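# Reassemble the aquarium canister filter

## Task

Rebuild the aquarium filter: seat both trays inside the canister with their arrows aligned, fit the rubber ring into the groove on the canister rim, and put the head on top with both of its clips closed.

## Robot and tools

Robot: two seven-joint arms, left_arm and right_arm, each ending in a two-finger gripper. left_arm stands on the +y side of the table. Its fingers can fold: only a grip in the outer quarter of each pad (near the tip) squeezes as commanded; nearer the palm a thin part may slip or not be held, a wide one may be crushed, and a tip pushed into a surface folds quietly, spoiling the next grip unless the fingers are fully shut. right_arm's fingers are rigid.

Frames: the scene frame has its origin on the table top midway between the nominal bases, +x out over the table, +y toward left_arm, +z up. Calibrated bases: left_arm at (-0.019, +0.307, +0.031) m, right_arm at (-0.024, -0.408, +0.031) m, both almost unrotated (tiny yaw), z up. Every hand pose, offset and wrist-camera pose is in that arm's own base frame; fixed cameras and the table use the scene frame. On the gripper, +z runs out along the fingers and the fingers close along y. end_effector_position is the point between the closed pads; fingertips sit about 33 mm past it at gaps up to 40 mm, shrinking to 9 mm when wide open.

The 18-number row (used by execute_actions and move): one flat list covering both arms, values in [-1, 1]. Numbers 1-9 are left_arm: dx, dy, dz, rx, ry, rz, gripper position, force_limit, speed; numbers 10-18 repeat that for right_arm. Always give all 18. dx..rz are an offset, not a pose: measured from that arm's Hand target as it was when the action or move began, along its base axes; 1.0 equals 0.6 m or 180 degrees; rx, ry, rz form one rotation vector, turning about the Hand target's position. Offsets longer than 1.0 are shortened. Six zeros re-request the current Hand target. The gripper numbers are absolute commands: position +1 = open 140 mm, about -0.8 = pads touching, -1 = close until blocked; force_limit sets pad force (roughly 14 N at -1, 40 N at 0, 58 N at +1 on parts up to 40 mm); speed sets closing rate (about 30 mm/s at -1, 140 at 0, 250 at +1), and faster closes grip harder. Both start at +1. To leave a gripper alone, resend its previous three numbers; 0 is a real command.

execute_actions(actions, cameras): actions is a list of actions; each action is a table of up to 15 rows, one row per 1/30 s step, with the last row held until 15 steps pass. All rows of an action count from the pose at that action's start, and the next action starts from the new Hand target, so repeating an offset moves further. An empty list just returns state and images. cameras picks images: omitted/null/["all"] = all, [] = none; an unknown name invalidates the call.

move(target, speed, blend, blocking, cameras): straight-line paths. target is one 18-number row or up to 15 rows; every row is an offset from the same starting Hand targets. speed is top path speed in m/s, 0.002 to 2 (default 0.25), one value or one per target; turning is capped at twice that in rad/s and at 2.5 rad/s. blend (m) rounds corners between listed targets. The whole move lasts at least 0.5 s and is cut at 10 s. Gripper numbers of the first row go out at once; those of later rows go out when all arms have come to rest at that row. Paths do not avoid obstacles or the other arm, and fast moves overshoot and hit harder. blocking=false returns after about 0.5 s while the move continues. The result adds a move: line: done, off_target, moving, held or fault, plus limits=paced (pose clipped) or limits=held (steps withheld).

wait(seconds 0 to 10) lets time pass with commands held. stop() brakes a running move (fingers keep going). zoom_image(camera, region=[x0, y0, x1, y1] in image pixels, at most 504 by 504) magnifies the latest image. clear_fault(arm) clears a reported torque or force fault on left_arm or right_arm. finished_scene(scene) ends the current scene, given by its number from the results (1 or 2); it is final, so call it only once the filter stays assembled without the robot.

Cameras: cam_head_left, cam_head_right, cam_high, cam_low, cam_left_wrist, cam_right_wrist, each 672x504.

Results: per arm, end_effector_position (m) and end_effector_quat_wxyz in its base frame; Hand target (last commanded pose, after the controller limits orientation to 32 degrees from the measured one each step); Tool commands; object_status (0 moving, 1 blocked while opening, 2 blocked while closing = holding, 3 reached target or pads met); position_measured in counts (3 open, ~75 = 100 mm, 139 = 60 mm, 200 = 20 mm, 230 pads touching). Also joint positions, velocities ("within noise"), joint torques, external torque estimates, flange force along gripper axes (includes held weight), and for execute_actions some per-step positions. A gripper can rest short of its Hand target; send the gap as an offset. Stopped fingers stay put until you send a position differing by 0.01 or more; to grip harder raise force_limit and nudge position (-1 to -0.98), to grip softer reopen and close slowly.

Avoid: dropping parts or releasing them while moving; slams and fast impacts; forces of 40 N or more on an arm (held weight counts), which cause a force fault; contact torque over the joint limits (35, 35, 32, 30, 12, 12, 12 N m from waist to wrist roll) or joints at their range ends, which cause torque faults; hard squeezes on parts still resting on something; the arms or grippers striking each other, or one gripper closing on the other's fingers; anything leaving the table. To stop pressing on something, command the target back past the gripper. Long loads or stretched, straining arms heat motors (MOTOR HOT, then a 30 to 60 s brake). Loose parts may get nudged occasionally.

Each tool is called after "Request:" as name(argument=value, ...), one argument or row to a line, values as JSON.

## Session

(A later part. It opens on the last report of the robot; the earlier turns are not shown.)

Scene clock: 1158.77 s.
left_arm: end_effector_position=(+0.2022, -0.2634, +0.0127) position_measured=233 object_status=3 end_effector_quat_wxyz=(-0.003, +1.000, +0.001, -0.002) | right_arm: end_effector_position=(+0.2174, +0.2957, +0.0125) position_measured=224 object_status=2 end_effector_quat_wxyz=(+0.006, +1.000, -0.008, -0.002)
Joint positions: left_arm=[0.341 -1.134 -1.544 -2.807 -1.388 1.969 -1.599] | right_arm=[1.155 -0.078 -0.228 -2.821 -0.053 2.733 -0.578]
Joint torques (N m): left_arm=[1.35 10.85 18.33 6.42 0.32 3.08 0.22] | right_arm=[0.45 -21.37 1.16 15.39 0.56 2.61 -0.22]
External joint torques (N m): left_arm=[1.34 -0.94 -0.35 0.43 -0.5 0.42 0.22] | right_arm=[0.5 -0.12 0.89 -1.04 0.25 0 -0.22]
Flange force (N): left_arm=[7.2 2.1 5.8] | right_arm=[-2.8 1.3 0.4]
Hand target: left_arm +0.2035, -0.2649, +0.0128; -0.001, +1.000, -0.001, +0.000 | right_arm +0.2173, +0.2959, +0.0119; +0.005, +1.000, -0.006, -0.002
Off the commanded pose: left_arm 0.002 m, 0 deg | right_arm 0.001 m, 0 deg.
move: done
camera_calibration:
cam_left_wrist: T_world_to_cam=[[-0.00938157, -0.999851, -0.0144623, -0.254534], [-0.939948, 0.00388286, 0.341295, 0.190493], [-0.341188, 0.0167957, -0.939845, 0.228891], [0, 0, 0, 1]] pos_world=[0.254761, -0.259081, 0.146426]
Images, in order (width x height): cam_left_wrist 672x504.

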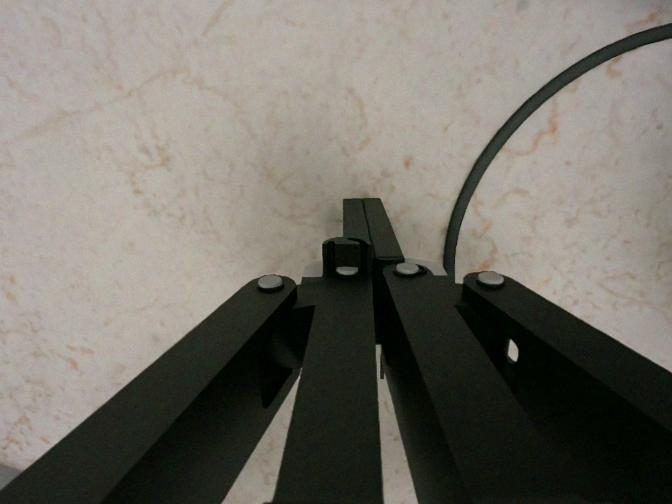

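Request:
move(
  target=[0,0,-0.005,0,0,0,-1,-0.5,0,0,0,0,0,0,0,-1,-0.6,-1],
  speed=0.008,
  cameras=[],
)

Request:
move(
  target=[0,0,-0.004,0,0,0,-1,-0.5,0,0,0,0,0,0,0,-1,-0.6,-1],
  speed=0.008,
  cameras=[],
)

Request:
move(
  target=[0,0,-0.004,0,0,0,-1,-0.5,0,0,0,0,0,0,0,-1,-0.6,-1],
  speed=0.008,
  cameras=["cam_left_wrist"],
)

Scene clock: 1168.50 s.
left_arm: end_effector_position=(+0.2022, -0.2634, +0.0097) position_measured=233 object_status=3 end_effector_quat_wxyz=(-0.003, +1.000, +0.001, -0.002) | right_arm: end_effector_position=(+0.2174, +0.2957, +0.0125) position_measured=224 object_status=2 end_effector_quat_wxyz=(+0.006, +1.000, -0.008, -0.002)
Joint positions: left_arm=[0.346 -1.134 -1.556 -2.806 -1.399 1.973 -1.595] | right_arm=[1.155 -0.078 -0.228 -2.821 -0.053 2.733 -0.578]
Joint velocities: left_arm=[0.002 0.001 -0.001 0.001 -0.006 0.001 0.003] | right_arm=[within noise]
Joint torques (N m): left_arm=[1.07 10.95 18.59 5.92 0.37 3.1 0.25] | right_arm=[0.44 -21.37 1.18 15.45 0.56 2.6 -0.3]
External joint torques (N m): left_arm=[1.13 -0.95 -0.08 0.15 -0.44 0.46 0.25] | right_arm=[0.38 -0.16 0.81 -0.9 0.26 0.01 -0.31]
Flange force (N): left_arm=[5.6 0.9 4.3] | right_arm=[-2.2 1.3 0.3]
Hand target: left_arm +0.2035, -0.2649, +0.0098; -0.001, +1.000, -0.001, +0.000 | right_arm +0.2173, +0.2959, +0.0119; +0.005, +1.000, -0.006, -0.002
Off the commanded pose: left_arm 0.002 m, 0 deg | right_arm 0.001 m, 0 deg.
move: done
No camera images: "cameras" was empty.

Scene clock: 1169.23 s.
left_arm: end_effector_position=(+0.2021, -0.2635, +0.0073) position_measured=233 object_status=3 end_effector_quat_wxyz=(-0.003, +1.000, +0.001, -0.002) | right_arm: end_effector_position=(+0.2174, +0.2957, +0.0125) position_measured=224 object_status=2 end_effector_quat_wxyz=(+0.006, +1.000, -0.008, -0.002)
Joint positions: left_arm=[0.351 -1.134 -1.566 -2.805 -1.407 1.976 -1.592] | right_arm=[1.155 -0.078 -0.228 -2.821 -0.053 2.733 -0.578]
Joint velocities: left_arm=[0.001 0.001 -0.002 0.001 -0.004 0.001 0.003] | right_arm=[within noise]
Joint torques (N m): left_arm=[1.17 10.89 18.72 5.42 0.29 3.12 0.2] | right_arm=[0.43 -21.34 1.15 15.44 0.55 2.59 -0.32]
External joint torques (N m): left_arm=[1.16 -1.08 0 -0.15 -0.52 0.46 0.21] | right_arm=[0.46 -0.13 0.86 -0.99 0.24 -0.02 -0.32]
Flange force (N): left_arm=[5.0 0.2 4.2] | right_arm=[-2.4 1.4 0.4]
Hand target: left_arm +0.2035, -0.2649, +0.0074; -0.001, +1.000, -0.001, +0.000 | right_arm +0.2173, +0.2959, +0.0119; +0.005, +1.000, -0.006, -0.002
Off the commanded pose: left_arm 0.002 m, 0 deg | right_arm 0.001 m, 0 deg.
move: done
No camera images: "cameras" was empty.

Scene clock: 1169.97 s.
left_arm: end_effector_position=(+0.2021, -0.2635, +0.0049) position_measured=233 object_status=3 end_effector_quat_wxyz=(-0.003, +1.000, +0.001, -0.002) | right_arm: end_effector_position=(+0.2174, +0.2957, +0.0124) position_measured=224 object_status=2 end_effector_quat_wxyz=(+0.006, +1.000, -0.008, -0.002)
Joint positions: left_arm=[0.355 -1.134 -1.575 -2.804 -1.416 1.979 -1.59] | right_arm=[1.155 -0.078 -0.228 -2.821 -0.053 2.733 -0.578]
Joint velocities: left_arm=[0.001 -0.001 -0.001 0.002 -0.003 0.002 0.004] | right_arm=[within noise]
Joint torques (N m): left_arm=[0.9 10.93 18.84 5.47 0.27 3.14 0.3] | right_arm=[0.45 -21.4 1.19 15.44 0.58 2.58 -0.27]
External joint torques (N m): left_arm=[0.91 -1.13 0.12 0.11 -0.55 0.49 0.3] | right_arm=[0.44 -0.18 0.86 -0.96 0.27 -0.03 -0.27]
Flange force (N): left_arm=[4.6 0.3 3.6] | right_arm=[-2.5 1.4 0.1]
Hand target: left_arm +0.2035, -0.2649, +0.0050; -0.001, +1.000, -0.001, +0.000 | right_arm +0.2173, +0.2959, +0.0119; +0.005, +1.000, -0.006, -0.002
Off the commanded pose: left_arm 0.002 m, 0 deg | right_arm 0.001 m, 0 deg.
move: done
camera_calibration:
cam_left_wrist: T_world_to_cam=[[-0.00944339, -0.999853, -0.0143308, -0.254651], [-0.939872, 0.00398213, 0.341505, 0.193039], [-0.341397, 0.0166941, -0.939771, 0.221543], [0, 0, 0, 1]] pos_world=[0.254661, -0.25908, 0.138627]
Images, in order (width x height): cam_left_wrist 672x504.

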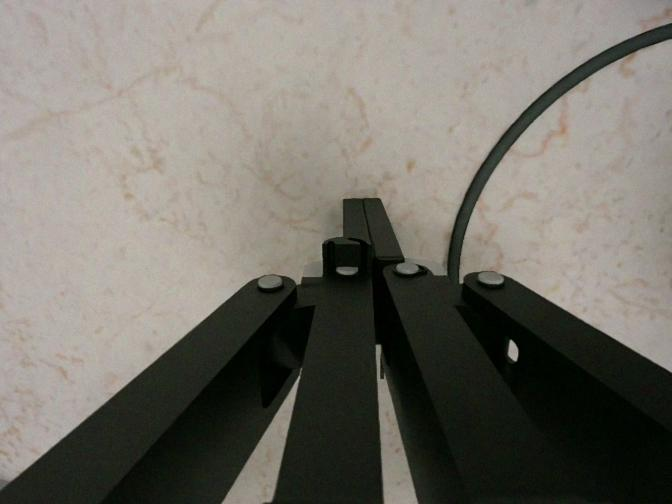

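Request:
move(
  target=[0,0,-0.005,0,0,0,-1,-0.5,0,0,0,0,0,0,0,-1,-0.6,-1],
  speed=0.008,
  cameras=[],
)

Request:
move(
  target=[0,0,-0.004,0,0,0,-1,-0.5,0,0,0,0,0,0,0,-1,-0.6,-1],
  speed=0.008,
  cameras=[],
)

Request:
move(
  target=[0,0,-0.004,0,0,0,-1,-0.5,0,0,0,0,0,0,0,-1,-0.6,-1],
  speed=0.008,
  cameras=["cam_left_wrist"],
)

Scene clock: 1178.73 s.
left_arm: end_effector_position=(+0.2022, -0.2634, +0.0032) position_measured=233 object_status=3 end_effector_quat_wxyz=(-0.003, +1.000, +0.000, -0.002) | right_arm: end_effector_position=(+0.2174, +0.2957, +0.0124) position_measured=224 object_status=2 end_effector_quat_wxyz=(+0.006, +1.000, -0.008, -0.002)
Joint positions: left_arm=[0.358 -1.134 -1.582 -2.804 -1.422 1.981 -1.586] | right_arm=[1.155 -0.078 -0.228 -2.821 -0.053 2.733 -0.578]
Joint torques (N m): left_arm=[2.2 11.07 15.3 5.65 -0.82 3.82 0.15] | right_arm=[0.41 -21.41 1.16 15.35 0.54 2.59 -0.22]
External joint torques (N m): left_arm=[2.17 -1.04 -3.41 0.45 -1.64 1.17 0.15] | right_arm=[0.47 -0.11 0.89 -1.18 0.23 -0.03 -0.23]
Flange force (N): left_arm=[12.4 4.9 24.5] | right_arm=[-3.0 1.7 0.2]
Hand target: left_arm +0.2035, -0.2649, +0.0020; -0.001, +1.000, -0.001, +0.000 | right_arm +0.2173, +0.2959, +0.0119; +0.005, +1.000, -0.006, -0.002
Off the commanded pose: left_arm 0.002 m, 0 deg | right_arm 0.001 m, 0 deg.
move: done
No camera images: "cameras" was empty.

Scene clock: 1179.33 s.
left_arm: end_effector_position=(+0.2022, -0.2634, +0.0033) position_measured=233 object_status=3 end_effector_quat_wxyz=(-0.002, +1.000, +0.000, -0.003) | right_arm: end_effector_position=(+0.2174, +0.2957, +0.0124) position_measured=224 object_status=2 end_effector_quat_wxyz=(+0.006, +1.000, -0.008, -0.002)
Joint positions: left_arm=[0.359 -1.134 -1.581 -2.804 -1.422 1.98 -1.585] | right_arm=[1.155 -0.078 -0.228 -2.821 -0.053 2.733 -0.578]
Joint torques (N m): left_arm=[0.66 11.07 18.12 5.35 0.17 3.07 0.02] | right_arm=[0.41 -21.41 1.23 15.44 0.55 2.6 -0.26]
External joint torques (N m): left_arm=[0.68 -1.03 -0.59 0.09 -0.65 0.42 0.03] | right_arm=[0.46 -0.16 0.95 -0.94 0.24 -0.01 -0.26]
External joint torques when the fault began: left_arm=[2.33 -0.93 -4.87 0.65 -2.09 1.24 0.15]
Flange force (N): left_arm=[3.3 1.1 6.0] | right_arm=[-2.7 1.2 0.2]
Flange force when the fault began (N): left_arm=[14.2 6.5 32.3]
Hand target: left_arm +0.2022, -0.2634, +0.0033; -0.002, +1.000, +0.000, -0.003 (not the last commanded pose) | right_arm +0.2173, +0.2959, +0.0119; +0.005, +1.000, -0.006, -0.002
Tool commands: left_gripper/position=-1.0 left_gripper/force_limit=-0.498039 left_gripper/speed=+0.003922 right_gripper/position=-1.0 right_gripper/force_limit=-0.6 right_gripper/speed=-1.0
Off the commanded pose: left_arm 0.004 m, 0 deg | right_arm 0.001 m, 0 deg.
FORCE FAULT: contact force on the left arm reached its limit, and that arm stopped. The contact can be on any part of that arm, not only on its tool. That arm's remaining commands of this call were not run. That arm is still stopped at the end of this call. While its stop runs, that arm takes no new command, but execute_actions still moves its gripper.
CLEAR FAULT: the left arm stays stopped (Reflex) until you call clear_fault(arm="left_arm").
move: fault (left_arm)
No camera images: "cameras" was empty.

not run: an earlier result of this reply reported a stop or a fault. Calls in your next reply go to the robot.

Request:
clear_fault(
  arm="left_arm",
  cameras=[],
)

Request:
move(
  target=[
    [0,0,0.03,0,0,0,-0.5,-0.6,-1,0,0,0,0,0,0,-1,-0.6,-1],
    [0.003,-0.071,0.03,0,0,0,-0.5,-0.6,-1,0,0,0,0,0,0,-1,-0.6,-1],
  ],
  speed=0.05,
  cameras=["cam_left_wrist"],
)

Request:
zoom_image(
  camera="cam_left_wrist",
  region=[200, 50, 500, 300],
)

Scene clock: 1188.40 s.
left_arm: end_effector_position=(+0.2022, -0.2634, +0.0033) position_measured=233 object_status=3 end_effector_quat_wxyz=(-0.002, +1.000, +0.000, -0.003) | right_arm: end_effector_position=(+0.2174, +0.2957, +0.0124) position_measured=224 object_status=2 end_effector_quat_wxyz=(+0.006, +1.000, -0.008, -0.002)
Joint positions: left_arm=[0.359 -1.134 -1.581 -2.804 -1.422 1.98 -1.585] | right_arm=[1.155 -0.078 -0.228 -2.821 -0.053 2.733 -0.578]
Joint torques (N m): left_arm=[0.72 11.13 18.12 5.24 0.24 3.08 0.04] | right_arm=[0.38 -21.42 1.3 15.45 0.54 2.57 -0.26]
External joint torques (N m): left_arm=[0.73 -1.01 -0.59 -0.01 -0.57 0.43 0.05] | right_arm=[0.4 -0.2 1 -0.9 0.23 -0.03 -0.26]
Flange force (N): left_arm=[3.4 0.9 5.9] | right_arm=[-2.7 1.2 -0.1]
Hand target: left_arm +0.2022, -0.2634, +0.0033; -0.002, +1.000, +0.000, -0.003 (not the last commanded pose) | right_arm +0.2173, +0.2959, +0.0119; +0.005, +1.000, -0.006, -0.002
Tool commands: left_gripper/position=-1.0 left_gripper/force_limit=-0.498039 left_gripper/speed=+0.003922 right_gripper/position=-1.0 right_gripper/force_limit=-0.6 right_gripper/speed=-1.0
Off the commanded pose: left_arm 0.004 m, 0 deg | right_arm 0.001 m, 0 deg.
FORCE FAULT, CONTINUED: the left arm's stop, for the force fault that an earlier result reported, is over. The call counts as one of the actions that you can send in this scene. That arm's target is now where it stood when the stop ended, not its last command. That arm accepts commands again.
CLEAR FAULT: your call cleared the left arm's force fault. If the contact force or a joint's load stays at its limit, that arm stops again.
No camera images: "cameras" was empty.

Scene clock: 1190.43 s.
left_arm: end_effector_position=(+0.2049, -0.3069, +0.0218) position_measured=192 object_status=3 end_effector_quat_wxyz=(+0.000, +1.000, -0.001, -0.001) | right_arm: end_effector_position=(+0.2174, +0.2957, +0.0124) position_measured=224 object_status=2 end_effector_quat_wxyz=(+0.006, +1.000, -0.008, -0.002)
Joint positions: left_arm=[0.379 -1.136 -1.55 -2.701 -1.358 1.951 -1.666] | right_arm=[1.155 -0.078 -0.228 -2.821 -0.053 2.733 -0.578]
Joint velocities: left_arm=[-0.001 0.001 0 0.002 0 0 -0.006] | right_arm=[within noise]
Joint torques (N m): left_arm=[1.04 12.08 20.47 6.78 1.03 2.47 -0.19] | right_arm=[0.44 -21.43 1.21 15.49 0.55 2.58 -0.28]
External joint torques (N m): left_arm=[1.07 -1.08 -0.16 0.06 0.2 -0.18 -0.19] | right_arm=[0.46 -0.2 0.91 -0.93 0.24 -0.03 -0.28]
Flange force (N): left_arm=[3.8 1.9 0.8] | right_arm=[-2.6 1.3 0.0]
Hand target: left_arm +0.2040, -0.3060, +0.0213; -0.002, +1.000, +0.000, -0.003 | right_arm +0.2173, +0.2959, +0.0119; +0.005, +1.000, -0.006, -0.002
Off the commanded pose: left_arm 0.001 m, 0 deg | right_arm 0.001 m, 0 deg.
move: done
camera_calibration:
cam_left_wrist: T_world_to_cam=[[-0.0142604, -0.999859, -0.00885343, -0.296977], [-0.940648, 0.0104122, 0.339224, 0.192315], [-0.339085, 0.0131655, -0.940664, 0.237613], [0, 0, 0, 1]] pos_world=[0.257237, -0.302066, 0.155647]
Images, in order (width x height): cam_left_wrist 672x504.

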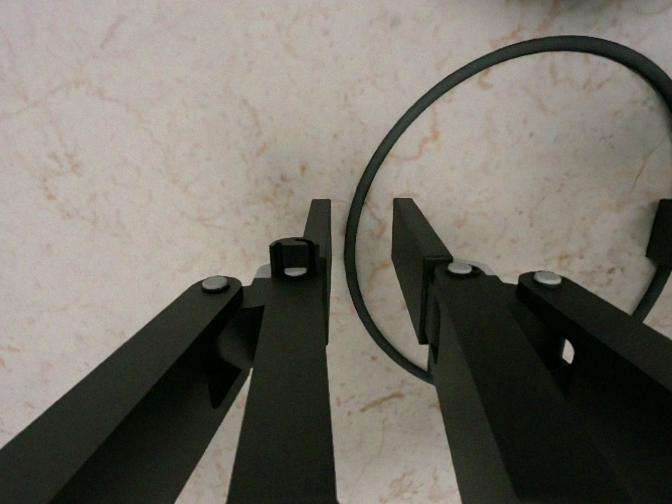

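Scaled by 1.680 from the camera's 672x504 image, which has a finer 960x720 frame.

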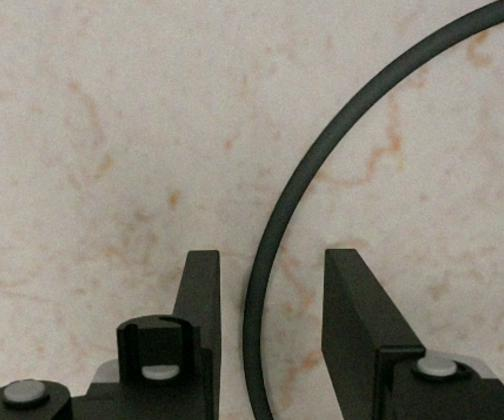

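Request:
move(
  target=[0,0.003,-0.0275,0,0,0,-0.5,-0.6,-1,0,0,0,0,0,0,-1,-0.6,-1],
  speed=0.015,
  cameras=["cam_left_wrist"],
)

Scene clock: 1197.97 s.
left_arm: end_effector_position=(+0.2025, -0.3033, +0.0048) position_measured=192 object_status=3 end_effector_quat_wxyz=(-0.004, +1.000, +0.002, -0.005) | right_arm: end_effector_position=(+0.2174, +0.2957, +0.0124) position_measured=224 object_status=2 end_effector_quat_wxyz=(+0.006, +1.000, -0.008, -0.002)
Joint positions: left_arm=[0.402 -1.136 -1.607 -2.701 -1.399 1.967 -1.657] | right_arm=[1.155 -0.078 -0.228 -2.821 -0.053 2.733 -0.578]
Joint velocities: left_arm=[0.002 -0.002 0 0 -0.003 0.003 0.005] | right_arm=[within noise]
Joint torques (N m): left_arm=[1.02 12.31 20.54 5.42 0.27 3.06 0.16] | right_arm=[0.39 -21.4 1.23 15.44 0.55 2.58 -0.25]
External joint torques (N m): left_arm=[1.02 -1.38 -0.14 -0.25 -0.56 0.42 0.16] | right_arm=[0.38 -0.06 0.89 -1.06 0.24 -0.05 -0.25]
Flange force (N): left_arm=[3.8 0.3 4.3] | right_arm=[-2.6 1.4 0.4]
Hand target: left_arm +0.2040, -0.3042, +0.0048; -0.002, +1.000, +0.000, -0.003 | right_arm +0.2173, +0.2959, +0.0119; +0.005, +1.000, -0.006, -0.002
Off the commanded pose: left_arm 0.002 m, 0 deg | right_arm 0.001 m, 0 deg.
move: done
camera_calibration:
cam_left_wrist: T_world_to_cam=[[-0.00812021, -0.999827, -0.0167628, -0.29464], [-0.938189, 0.0018167, 0.346118, 0.19254], [-0.346027, 0.0185373, -0.938041, 0.223766], [0, 0, 0, 1]] pos_world=[0.255676, -0.299086, 0.138321]
Images, in order (width x height): cam_left_wrist 672x504.

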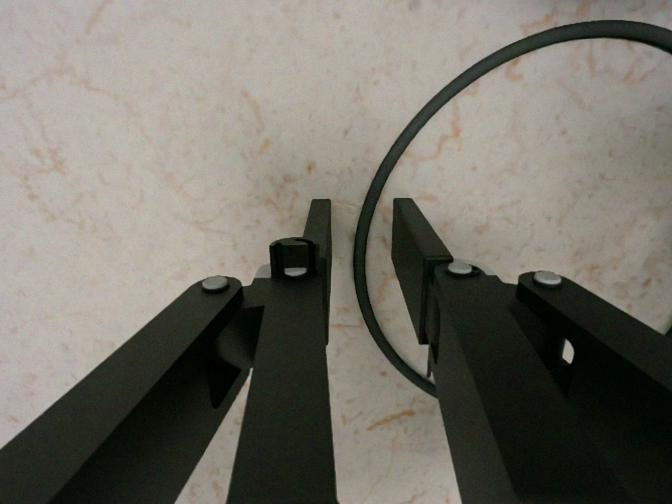

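Request:
execute_actions(
  actions=[
    [[0,0.001,-0.0012,0,0,0,-0.5,-0.6,-1,0,0,0,0,0,0,-1,-0.6,-1]],
    [[0,0,0,0,0,0,-1,-0.6,-1,0,0,0,0,0,0,-1,-0.6,-1]],
    [[0,0,0,0,0,0,-1,-0.6,-1,0,0,0,0,0,0,-1,-0.6,-1]],
    [[0,0,0,0,0,0,-1,-0.6,-1,0,0,0,0,0,0,-1,-0.6,-1]],
    [[0,0,0,0,0,0,-1,-0.6,-1,0,0,0,0,0,0,-1,-0.6,-1]],
  ],
  cameras=["cam_left_wrist"],
)

Request:
zoom_image(
  camera="cam_left_wrist",
  region=[200, 50, 500, 300],
)

Scene clock: 1207.60 s.
left_arm: end_effector_position=(+0.2026, -0.3035, +0.0042) position_measured=224 object_status=2 end_effector_quat_wxyz=(-0.003, +1.000, +0.000, -0.004) | right_arm: end_effector_position=(+0.2174, +0.2956, +0.0124) position_measured=224 object_status=2 end_effector_quat_wxyz=(+0.006, +1.000, -0.008, -0.002)
Joint positions: left_arm=[0.403 -1.136 -1.609 -2.701 -1.402 1.968 -1.654] | right_arm=[1.155 -0.078 -0.228 -2.821 -0.053 2.733 -0.578]
Joint torques (N m): left_arm=[0.99 12.42 20.47 5.36 0.36 3.06 0.2] | right_arm=[0.41 -21.4 1.27 15.44 0.55 2.57 -0.29]
External joint torques (N m): left_arm=[1.02 -1.31 -0.15 -0.28 -0.46 0.43 0.2] | right_arm=[0.37 -0.22 0.91 -0.91 0.25 -0.02 -0.29]
External joint torques at the end of the 1st action: left_arm=[1.04 -1.34 -0.19 -0.29 -0.47 0.42 0.18] | right_arm=[0.3 -0.17 0.8 -1.01 0.22 -0.06 -0.28]
External joint torques at the end of the 2nd action: left_arm=[0.96 -1.36 -0.2 -0.25 -0.45 0.44 0.18] | right_arm=[0.39 -0.28 0.8 -0.89 0.24 -0.04 -0.23]
External joint torques at the end of the 3rd action: left_arm=[0.98 -1.34 -0.18 -0.23 -0.46 0.43 0.21] | right_arm=[0.4 -0.15 0.86 -1 0.24 -0.05 -0.25]
External joint torques at the end of the 4th action: left_arm=[0.96 -1.3 -0.18 -0.22 -0.45 0.43 0.23] | right_arm=[0.45 -0.21 0.87 -0.92 0.22 -0.04 -0.25]
Flange force (N): left_arm=[3.9 0.1 4.1] | right_arm=[-2.5 1.4 -0.1]
Flange force at the end of the 1st action (N): left_arm=[4.0 0.2 4.3] | right_arm=[-2.4 1.7 -0.1]
Flange force at the end of the 2nd action (N): left_arm=[3.7 0.2 4.2] | right_arm=[-2.5 1.5 -0.4]
Flange force at the end of the 3rd action (N): left_arm=[3.9 0.2 4.2] | right_arm=[-2.6 1.4 0.1]
Flange force at the end of the 4th action (N): left_arm=[3.9 0.2 4.2] | right_arm=[-2.6 1.3 -0.1]
Hand target: left_arm +0.2040, -0.3036, +0.0040; -0.002, +1.000, +0.000, -0.003 | right_arm +0.2173, +0.2959, +0.0119; +0.005, +1.000, -0.006, -0.002
Off the commanded pose: left_arm 0.001 m, 0 deg | right_arm 0.001 m, 0 deg.
Step readings (end_effector_position of left_arm | right_arm; steps 1 to 15: 1st action; 16 to 30: 2nd action; 31 to 45: 3rd action; 46 to 60: 4th action; 61 to 75: 5th action):
0: (+0.2027, -0.3034, +0.0048) | (+0.2174, +0.2956, +0.0124)
1: (+0.2027, -0.3034, +0.0047) | (+0.2174, +0.2956, +0.0124)
2: (+0.2026, -0.3034, +0.0046) | (+0.2174, +0.2956, +0.0124)
4: (+0.2025, -0.3034, +0.0043) | (+0.2174, +0.2956, +0.0124)
8: (+0.2025, -0.3034, +0.0042) | (+0.2174, +0.2956, +0.0124)
15: (+0.2026, -0.3035, +0.0042) | (+0.2174, +0.2956, +0.0124)
16: (+0.2026, -0.3035, +0.0042) | (+0.2174, +0.2956, +0.0124)
17: (+0.2026, -0.3035, +0.0042) | (+0.2174, +0.2956, +0.0124)
19: (+0.2026, -0.3035, +0.0042) | (+0.2174, +0.2956, +0.0124)
23: (+0.2026, -0.3035, +0.0042) | (+0.2174, +0.2956, +0.0124)
30: (+0.2026, -0.3035, +0.0042) | (+0.2174, +0.2956, +0.0124)
31: (+0.2026, -0.3035, +0.0042) | (+0.2174, +0.2956, +0.0124)
32: (+0.2026, -0.3035, +0.0042) | (+0.2174, +0.2956, +0.0124)
34: (+0.2026, -0.3035, +0.0042) | (+0.2174, +0.2956, +0.0124)
38: (+0.2026, -0.3035, +0.0042) | (+0.2174, +0.2956, +0.0124)
45: (+0.2026, -0.3035, +0.0042) | (+0.2174, +0.2956, +0.0124)
46: (+0.2026, -0.3035, +0.0042) | (+0.2174, +0.2956, +0.0124)
47: (+0.2026, -0.3035, +0.0042) | (+0.2174, +0.2956, +0.0124)
49: (+0.2026, -0.3035, +0.0042) | (+0.2174, +0.2956, +0.0124)
53: (+0.2026, -0.3035, +0.0042) | (+0.2174, +0.2956, +0.0124)
60: (+0.2026, -0.3035, +0.0042) | (+0.2174, +0.2956, +0.0124)
61: (+0.2026, -0.3035, +0.0042) | (+0.2174, +0.2956, +0.0124)
62: (+0.2026, -0.3035, +0.0042) | (+0.2174, +0.2956, +0.0124)
64: (+0.2026, -0.3035, +0.0042) | (+0.2174, +0.2956, +0.0124)
68: (+0.2026, -0.3035, +0.0042) | (+0.2174, +0.2956, +0.0124)
75: (+0.2026, -0.3035, +0.0042) | (+0.2174, +0.2956, +0.0124)
camera_calibration:
cam_left_wrist: T_world_to_cam=[[-0.0107157, -0.999819, -0.015749, -0.294418], [-0.938428, 0.00461633, 0.345445, 0.193822], [-0.345309, 0.018481, -0.938307, 0.223079], [0, 0, 0, 1]] pos_world=[0.255764, -0.299382, 0.137725]
Images, in order (width x height): cam_left_wrist 672x504.

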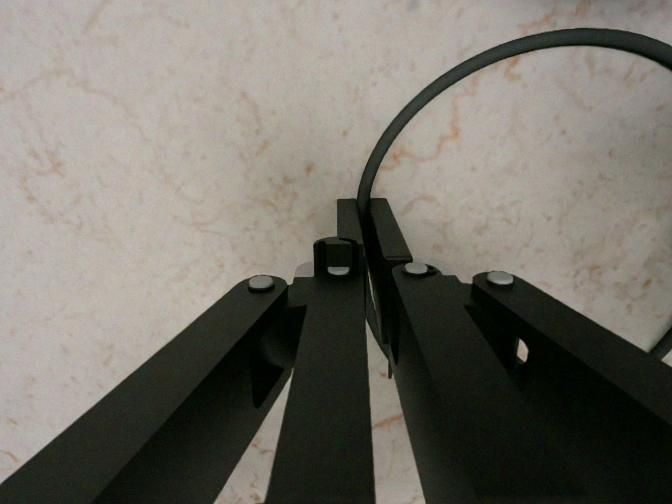

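Scaled by 1.680 from the camera's 672x504 image, which has a finer 960x720 frame.

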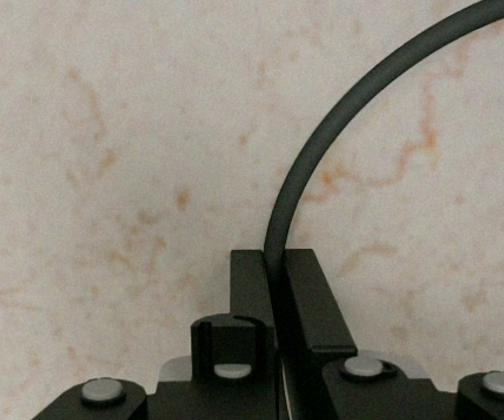

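Request:
move(
  target=[
    [0,0,0.2833,0,0,0,-1,-0.6,-1,0,0,0.2833,0,0,0,-1,-0.6,-1],
    [0.3057,-0.0348,0.2833,0,0,0,-1,-0.6,-1,0.3057,-0.0348,0.2833,0,0,0,-1,-0.6,-1],
  ],
  speed=[0.08,0.1],
)

Request:
zoom_image(
  camera="cam_low",
  region=[320, 190, 400, 260],
)

Request:
zoom_image(
  camera="cam_high",
  region=[190, 150, 320, 290],
)

Request:
zoom_image(
  camera="cam_head_left",
  region=[270, 200, 390, 320],
)

Request:
zoom_image(
  camera="cam_head_right",
  region=[260, 200, 380, 320],
)

Scene clock: 1244.00 s.
left_arm: end_effector_position=(+0.3865, -0.3249, +0.1740) position_measured=224 object_status=2 end_effector_quat_wxyz=(-0.001, +1.000, +0.003, -0.004) | right_arm: end_effector_position=(+0.4012, +0.2749, +0.1826) position_measured=224 object_status=2 end_effector_quat_wxyz=(+0.005, +1.000, -0.009, -0.001)
Joint positions: left_arm=[0.918 -0.896 -1.389 -2.2 -0.916 1.82 -1.623] | right_arm=[1.087 -0.15 -0.471 -2.322 -0.092 2.179 -0.88]
Joint velocities: left_arm=[within noise] | right_arm=[0 0 0.003 0.002 0.001 0 -0.005]
Joint torques (N m): left_arm=[0.97 14.32 23.52 15.92 0.77 2.84 0.11] | right_arm=[0.77 -23.88 2.2 23.31 0.96 2.5 -0.33]
External joint torques (N m): left_arm=[0.99 -1.12 0.18 0.3 -0.09 0.2 0.11] | right_arm=[0.72 -0.31 0.24 -0.29 0.3 -0.14 -0.33]
Flange force (N): left_arm=[3.3 1.0 0.7] | right_arm=[-0.9 0.2 -0.1]
Hand target: left_arm +0.3874, -0.3245, +0.1740; -0.002, +1.000, +0.000, -0.003 | right_arm +0.4007, +0.2750, +0.1819; +0.005, +1.000, -0.006, -0.002
Off the commanded pose: left_arm 0.001 m, 0 deg | right_arm 0.001 m, 0 deg.
move: done
camera_calibration:
cam_left_wrist: T_world_to_cam=[[-0.00616033, -0.999926, -0.0104471, -0.313932], [-0.938826, 0.00218581, 0.344386, 0.30738], [-0.344338, 0.0119295, -0.93877, 0.44386], [0, 0, 0, 1]] pos_world=[0.43948, -0.319876, 0.307545]
cam_right_wrist: T_world_to_cam=[[-0.011062, -0.999928, -0.00458385, 0.288482], [-0.949588, 0.00906856, 0.31337, 0.332269], [-0.313306, 0.00781926, -0.94962, 0.4382], [0, 0, 0, 1]] pos_world=[0.456, 0.282021, 0.313323]

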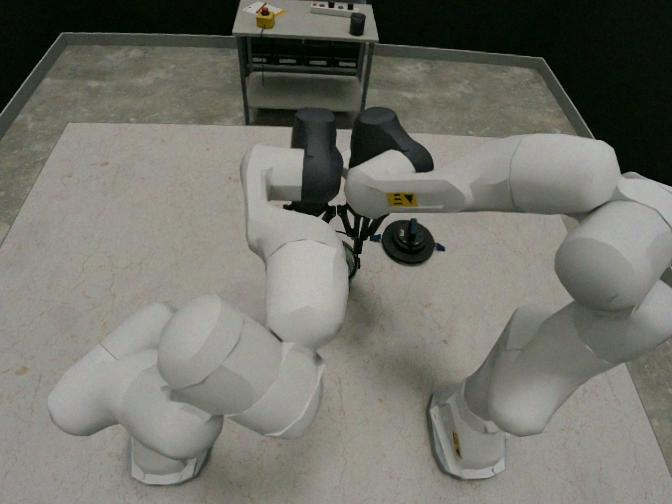

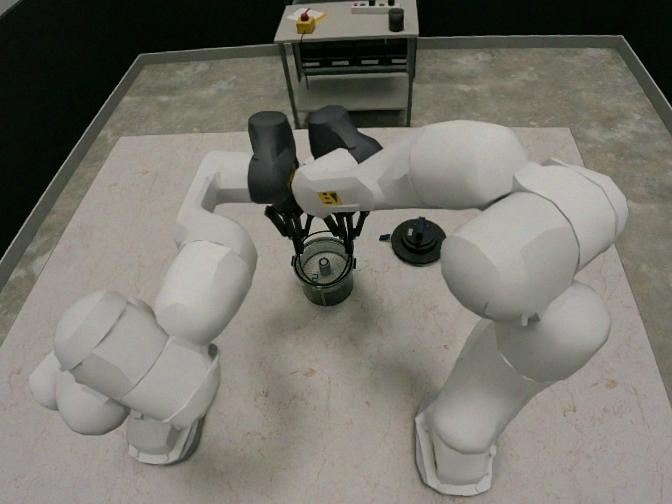

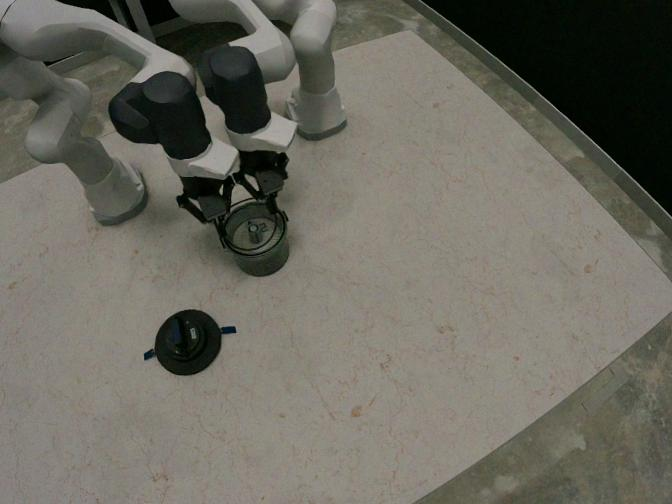

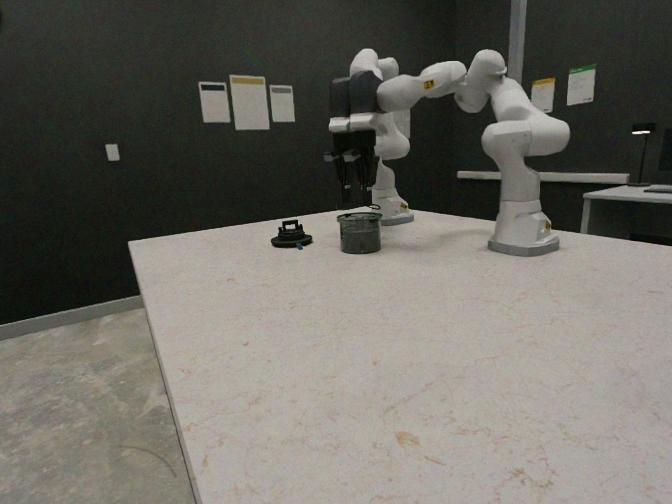

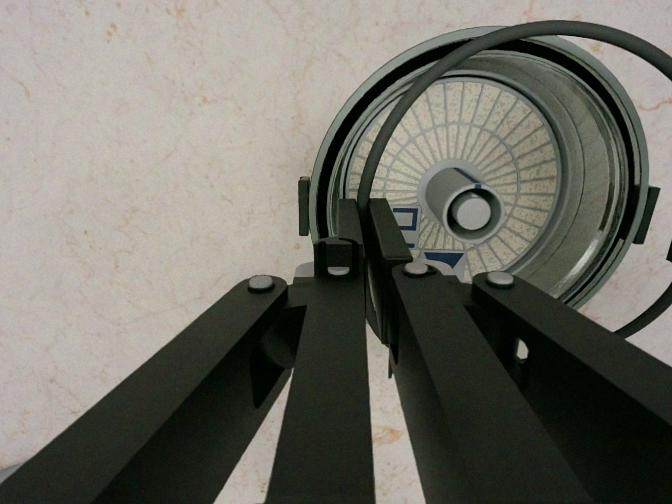

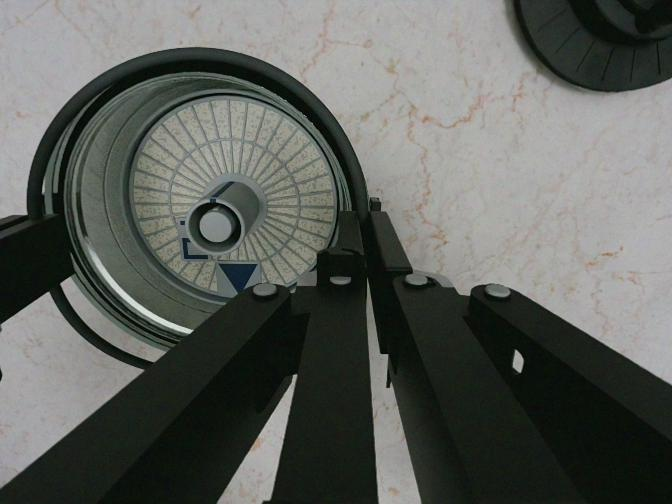

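Scaled by 6.300 from the camera's 672x504 image, which has a finer 960x720 frame.

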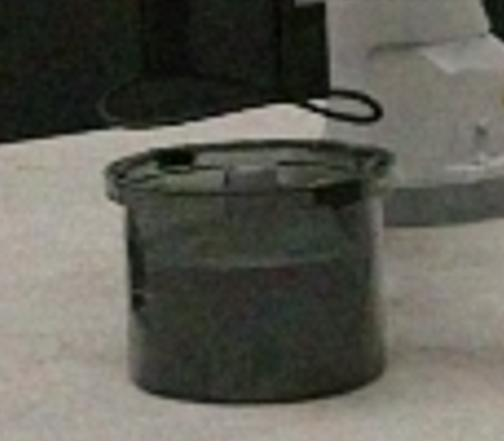

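Scaled by 3.600 from the camera's 672x504 image, which has a finer 960x720 frame.

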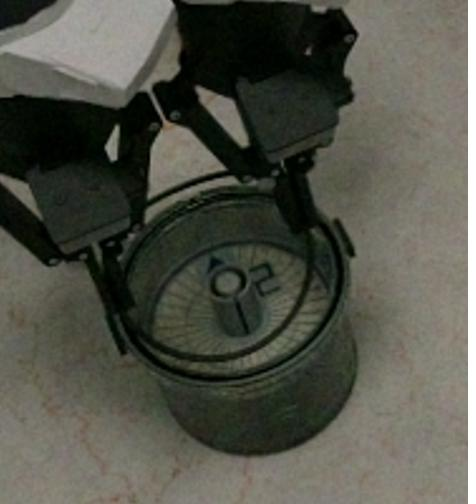

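Scaled by 4.200 from the camera's 672x504 image, which has a finer 960x720 frame.

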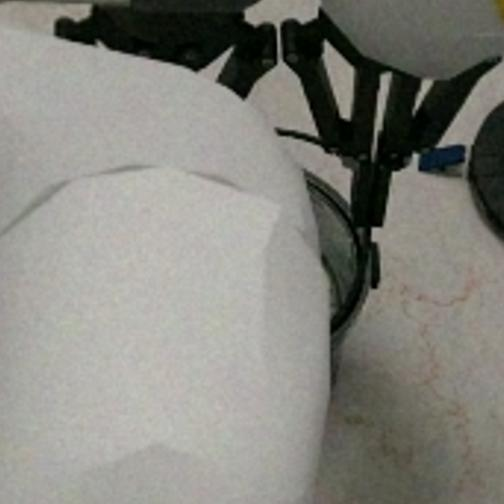

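Scaled by 4.200 from the camera's 672x504 image, which has a finer 960x720 frame.

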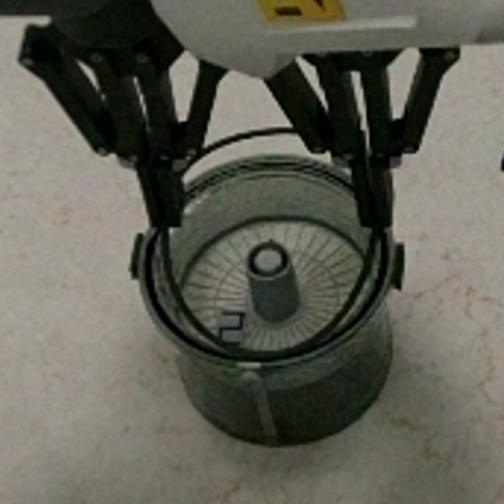

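Request:
move(
  target=[0,0.0235,0,0,0,0,-1,-0.6,-1,0,0,0,0,0,0,-1,-0.6,-1],
  speed=0.03,
  cameras=["cam_right_wrist","cam_head_right","cam_low","cam_high"],
)

Request:
zoom_image(
  camera="cam_low",
  region=[320, 190, 400, 260],
)

Request:
zoom_image(
  camera="cam_head_right",
  region=[260, 200, 380, 320],
)

Request:
zoom_image(
  camera="cam_high",
  region=[190, 150, 320, 290],
)

Scene clock: 1268.60 s.
left_arm: end_effector_position=(+0.3863, -0.3120, +0.1737) position_measured=224 object_status=2 end_effector_quat_wxyz=(+0.000, +1.000, +0.003, -0.005) | right_arm: end_effector_position=(+0.4013, +0.2750, +0.1827) position_measured=224 object_status=2 end_effector_quat_wxyz=(+0.005, +1.000, -0.008, -0.001)
Joint positions: left_arm=[0.911 -0.896 -1.37 -2.227 -0.914 1.822 -1.599] | right_arm=[1.087 -0.149 -0.472 -2.321 -0.091 2.179 -0.882]
Joint velocities: left_arm=[-0.002 -0.001 0 -0.001 0 0.001 0.006] | right_arm=[within noise]
Joint torques (N m): left_arm=[-0.02 13.08 23.97 15.13 0.99 3.05 0.12] | right_arm=[0.27 -23.96 2.68 23.16 0.95 2.52 -0.3]
External joint torques (N m): left_arm=[0.01 -1.56 0.96 -0.62 0.14 0.41 0.12] | right_arm=[0.22 -0.34 0.72 -0.49 0.29 -0.13 -0.3]
Flange force (N): left_arm=[-4.6 -3.1 -0.3] | right_arm=[-1.9 0.8 0.0]
Hand target: left_arm +0.3874, -0.3104, +0.1740; -0.002, +1.000, +0.000, -0.003 | right_arm +0.4007, +0.2750, +0.1819; +0.005, +1.000, -0.006, -0.002
Off the commanded pose: left_arm 0.002 m, 0 deg | right_arm 0.001 m, 0 deg.
move: done
camera_calibration:
cam_right_wrist: T_world_to_cam=[[-0.00923094, -0.999946, -0.00479587, 0.287823], [-0.949563, 0.00726229, 0.313491, 0.332829], [-0.31344, 0.0074478, -0.949579, 0.438385], [0, 0, 0, 1]] pos_world=[0.456106, 0.282125, 0.313323]
Images, in order (width x height): cam_head_right 672x504, cam_high 672x504, cam_low 672x504, cam_right_wrist 672x504.

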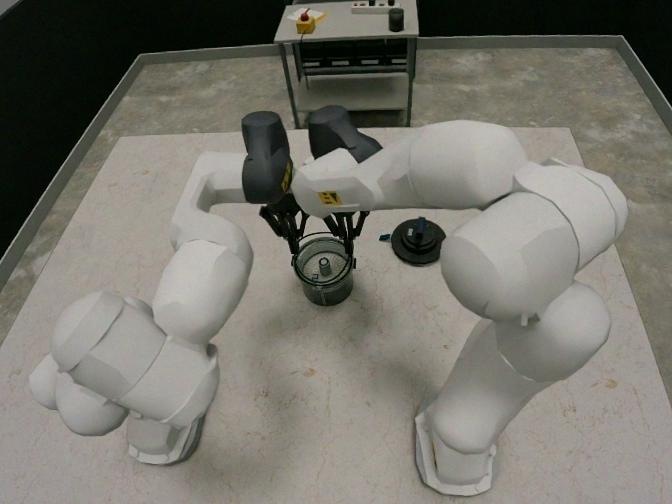

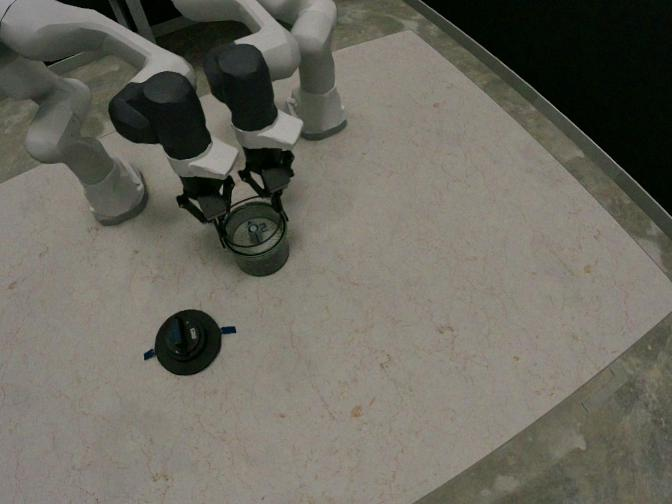

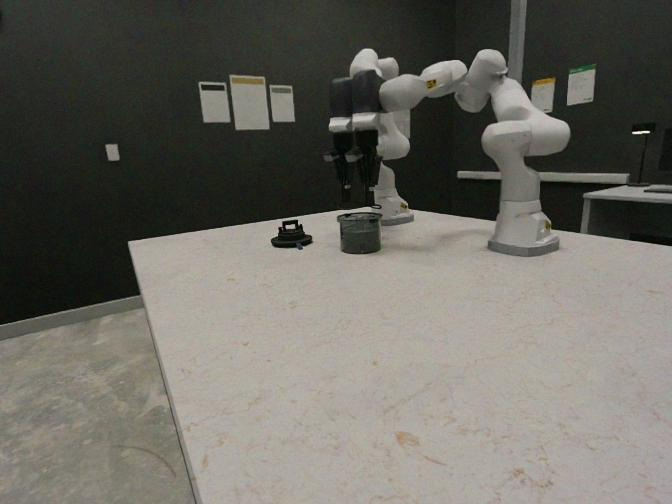

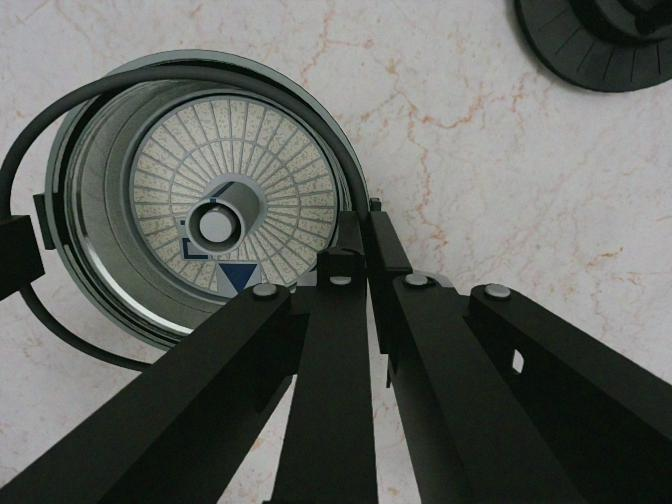

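Scaled by 6.300 from the camera's 672x504 image, which has a finer 960x720 frame.

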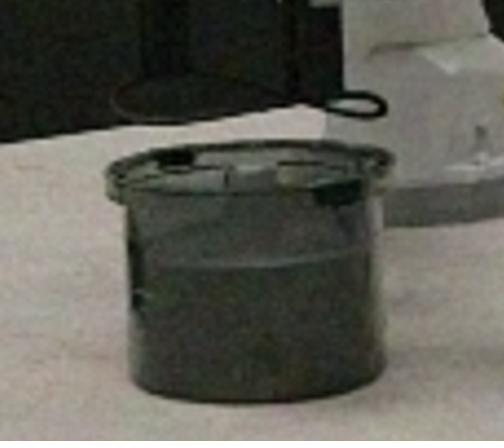

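Scaled by 4.200 from the camera's 672x504 image, which has a finer 960x720 frame.

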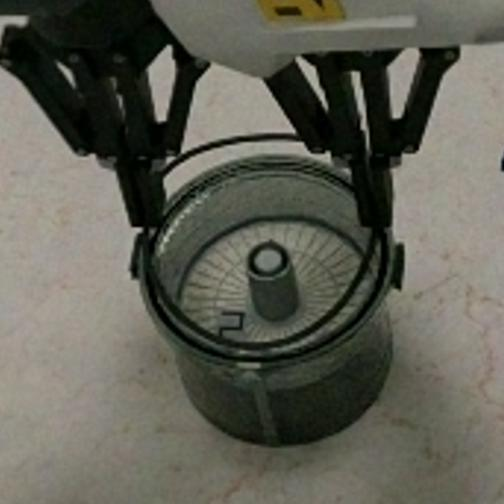

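Scaled by 3.600 from the camera's 672x504 image, which has a finer 960x720 frame.

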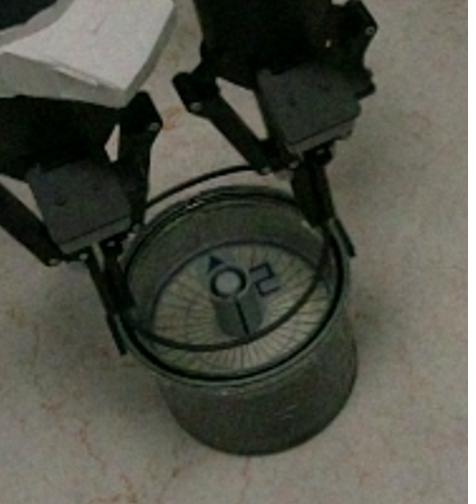

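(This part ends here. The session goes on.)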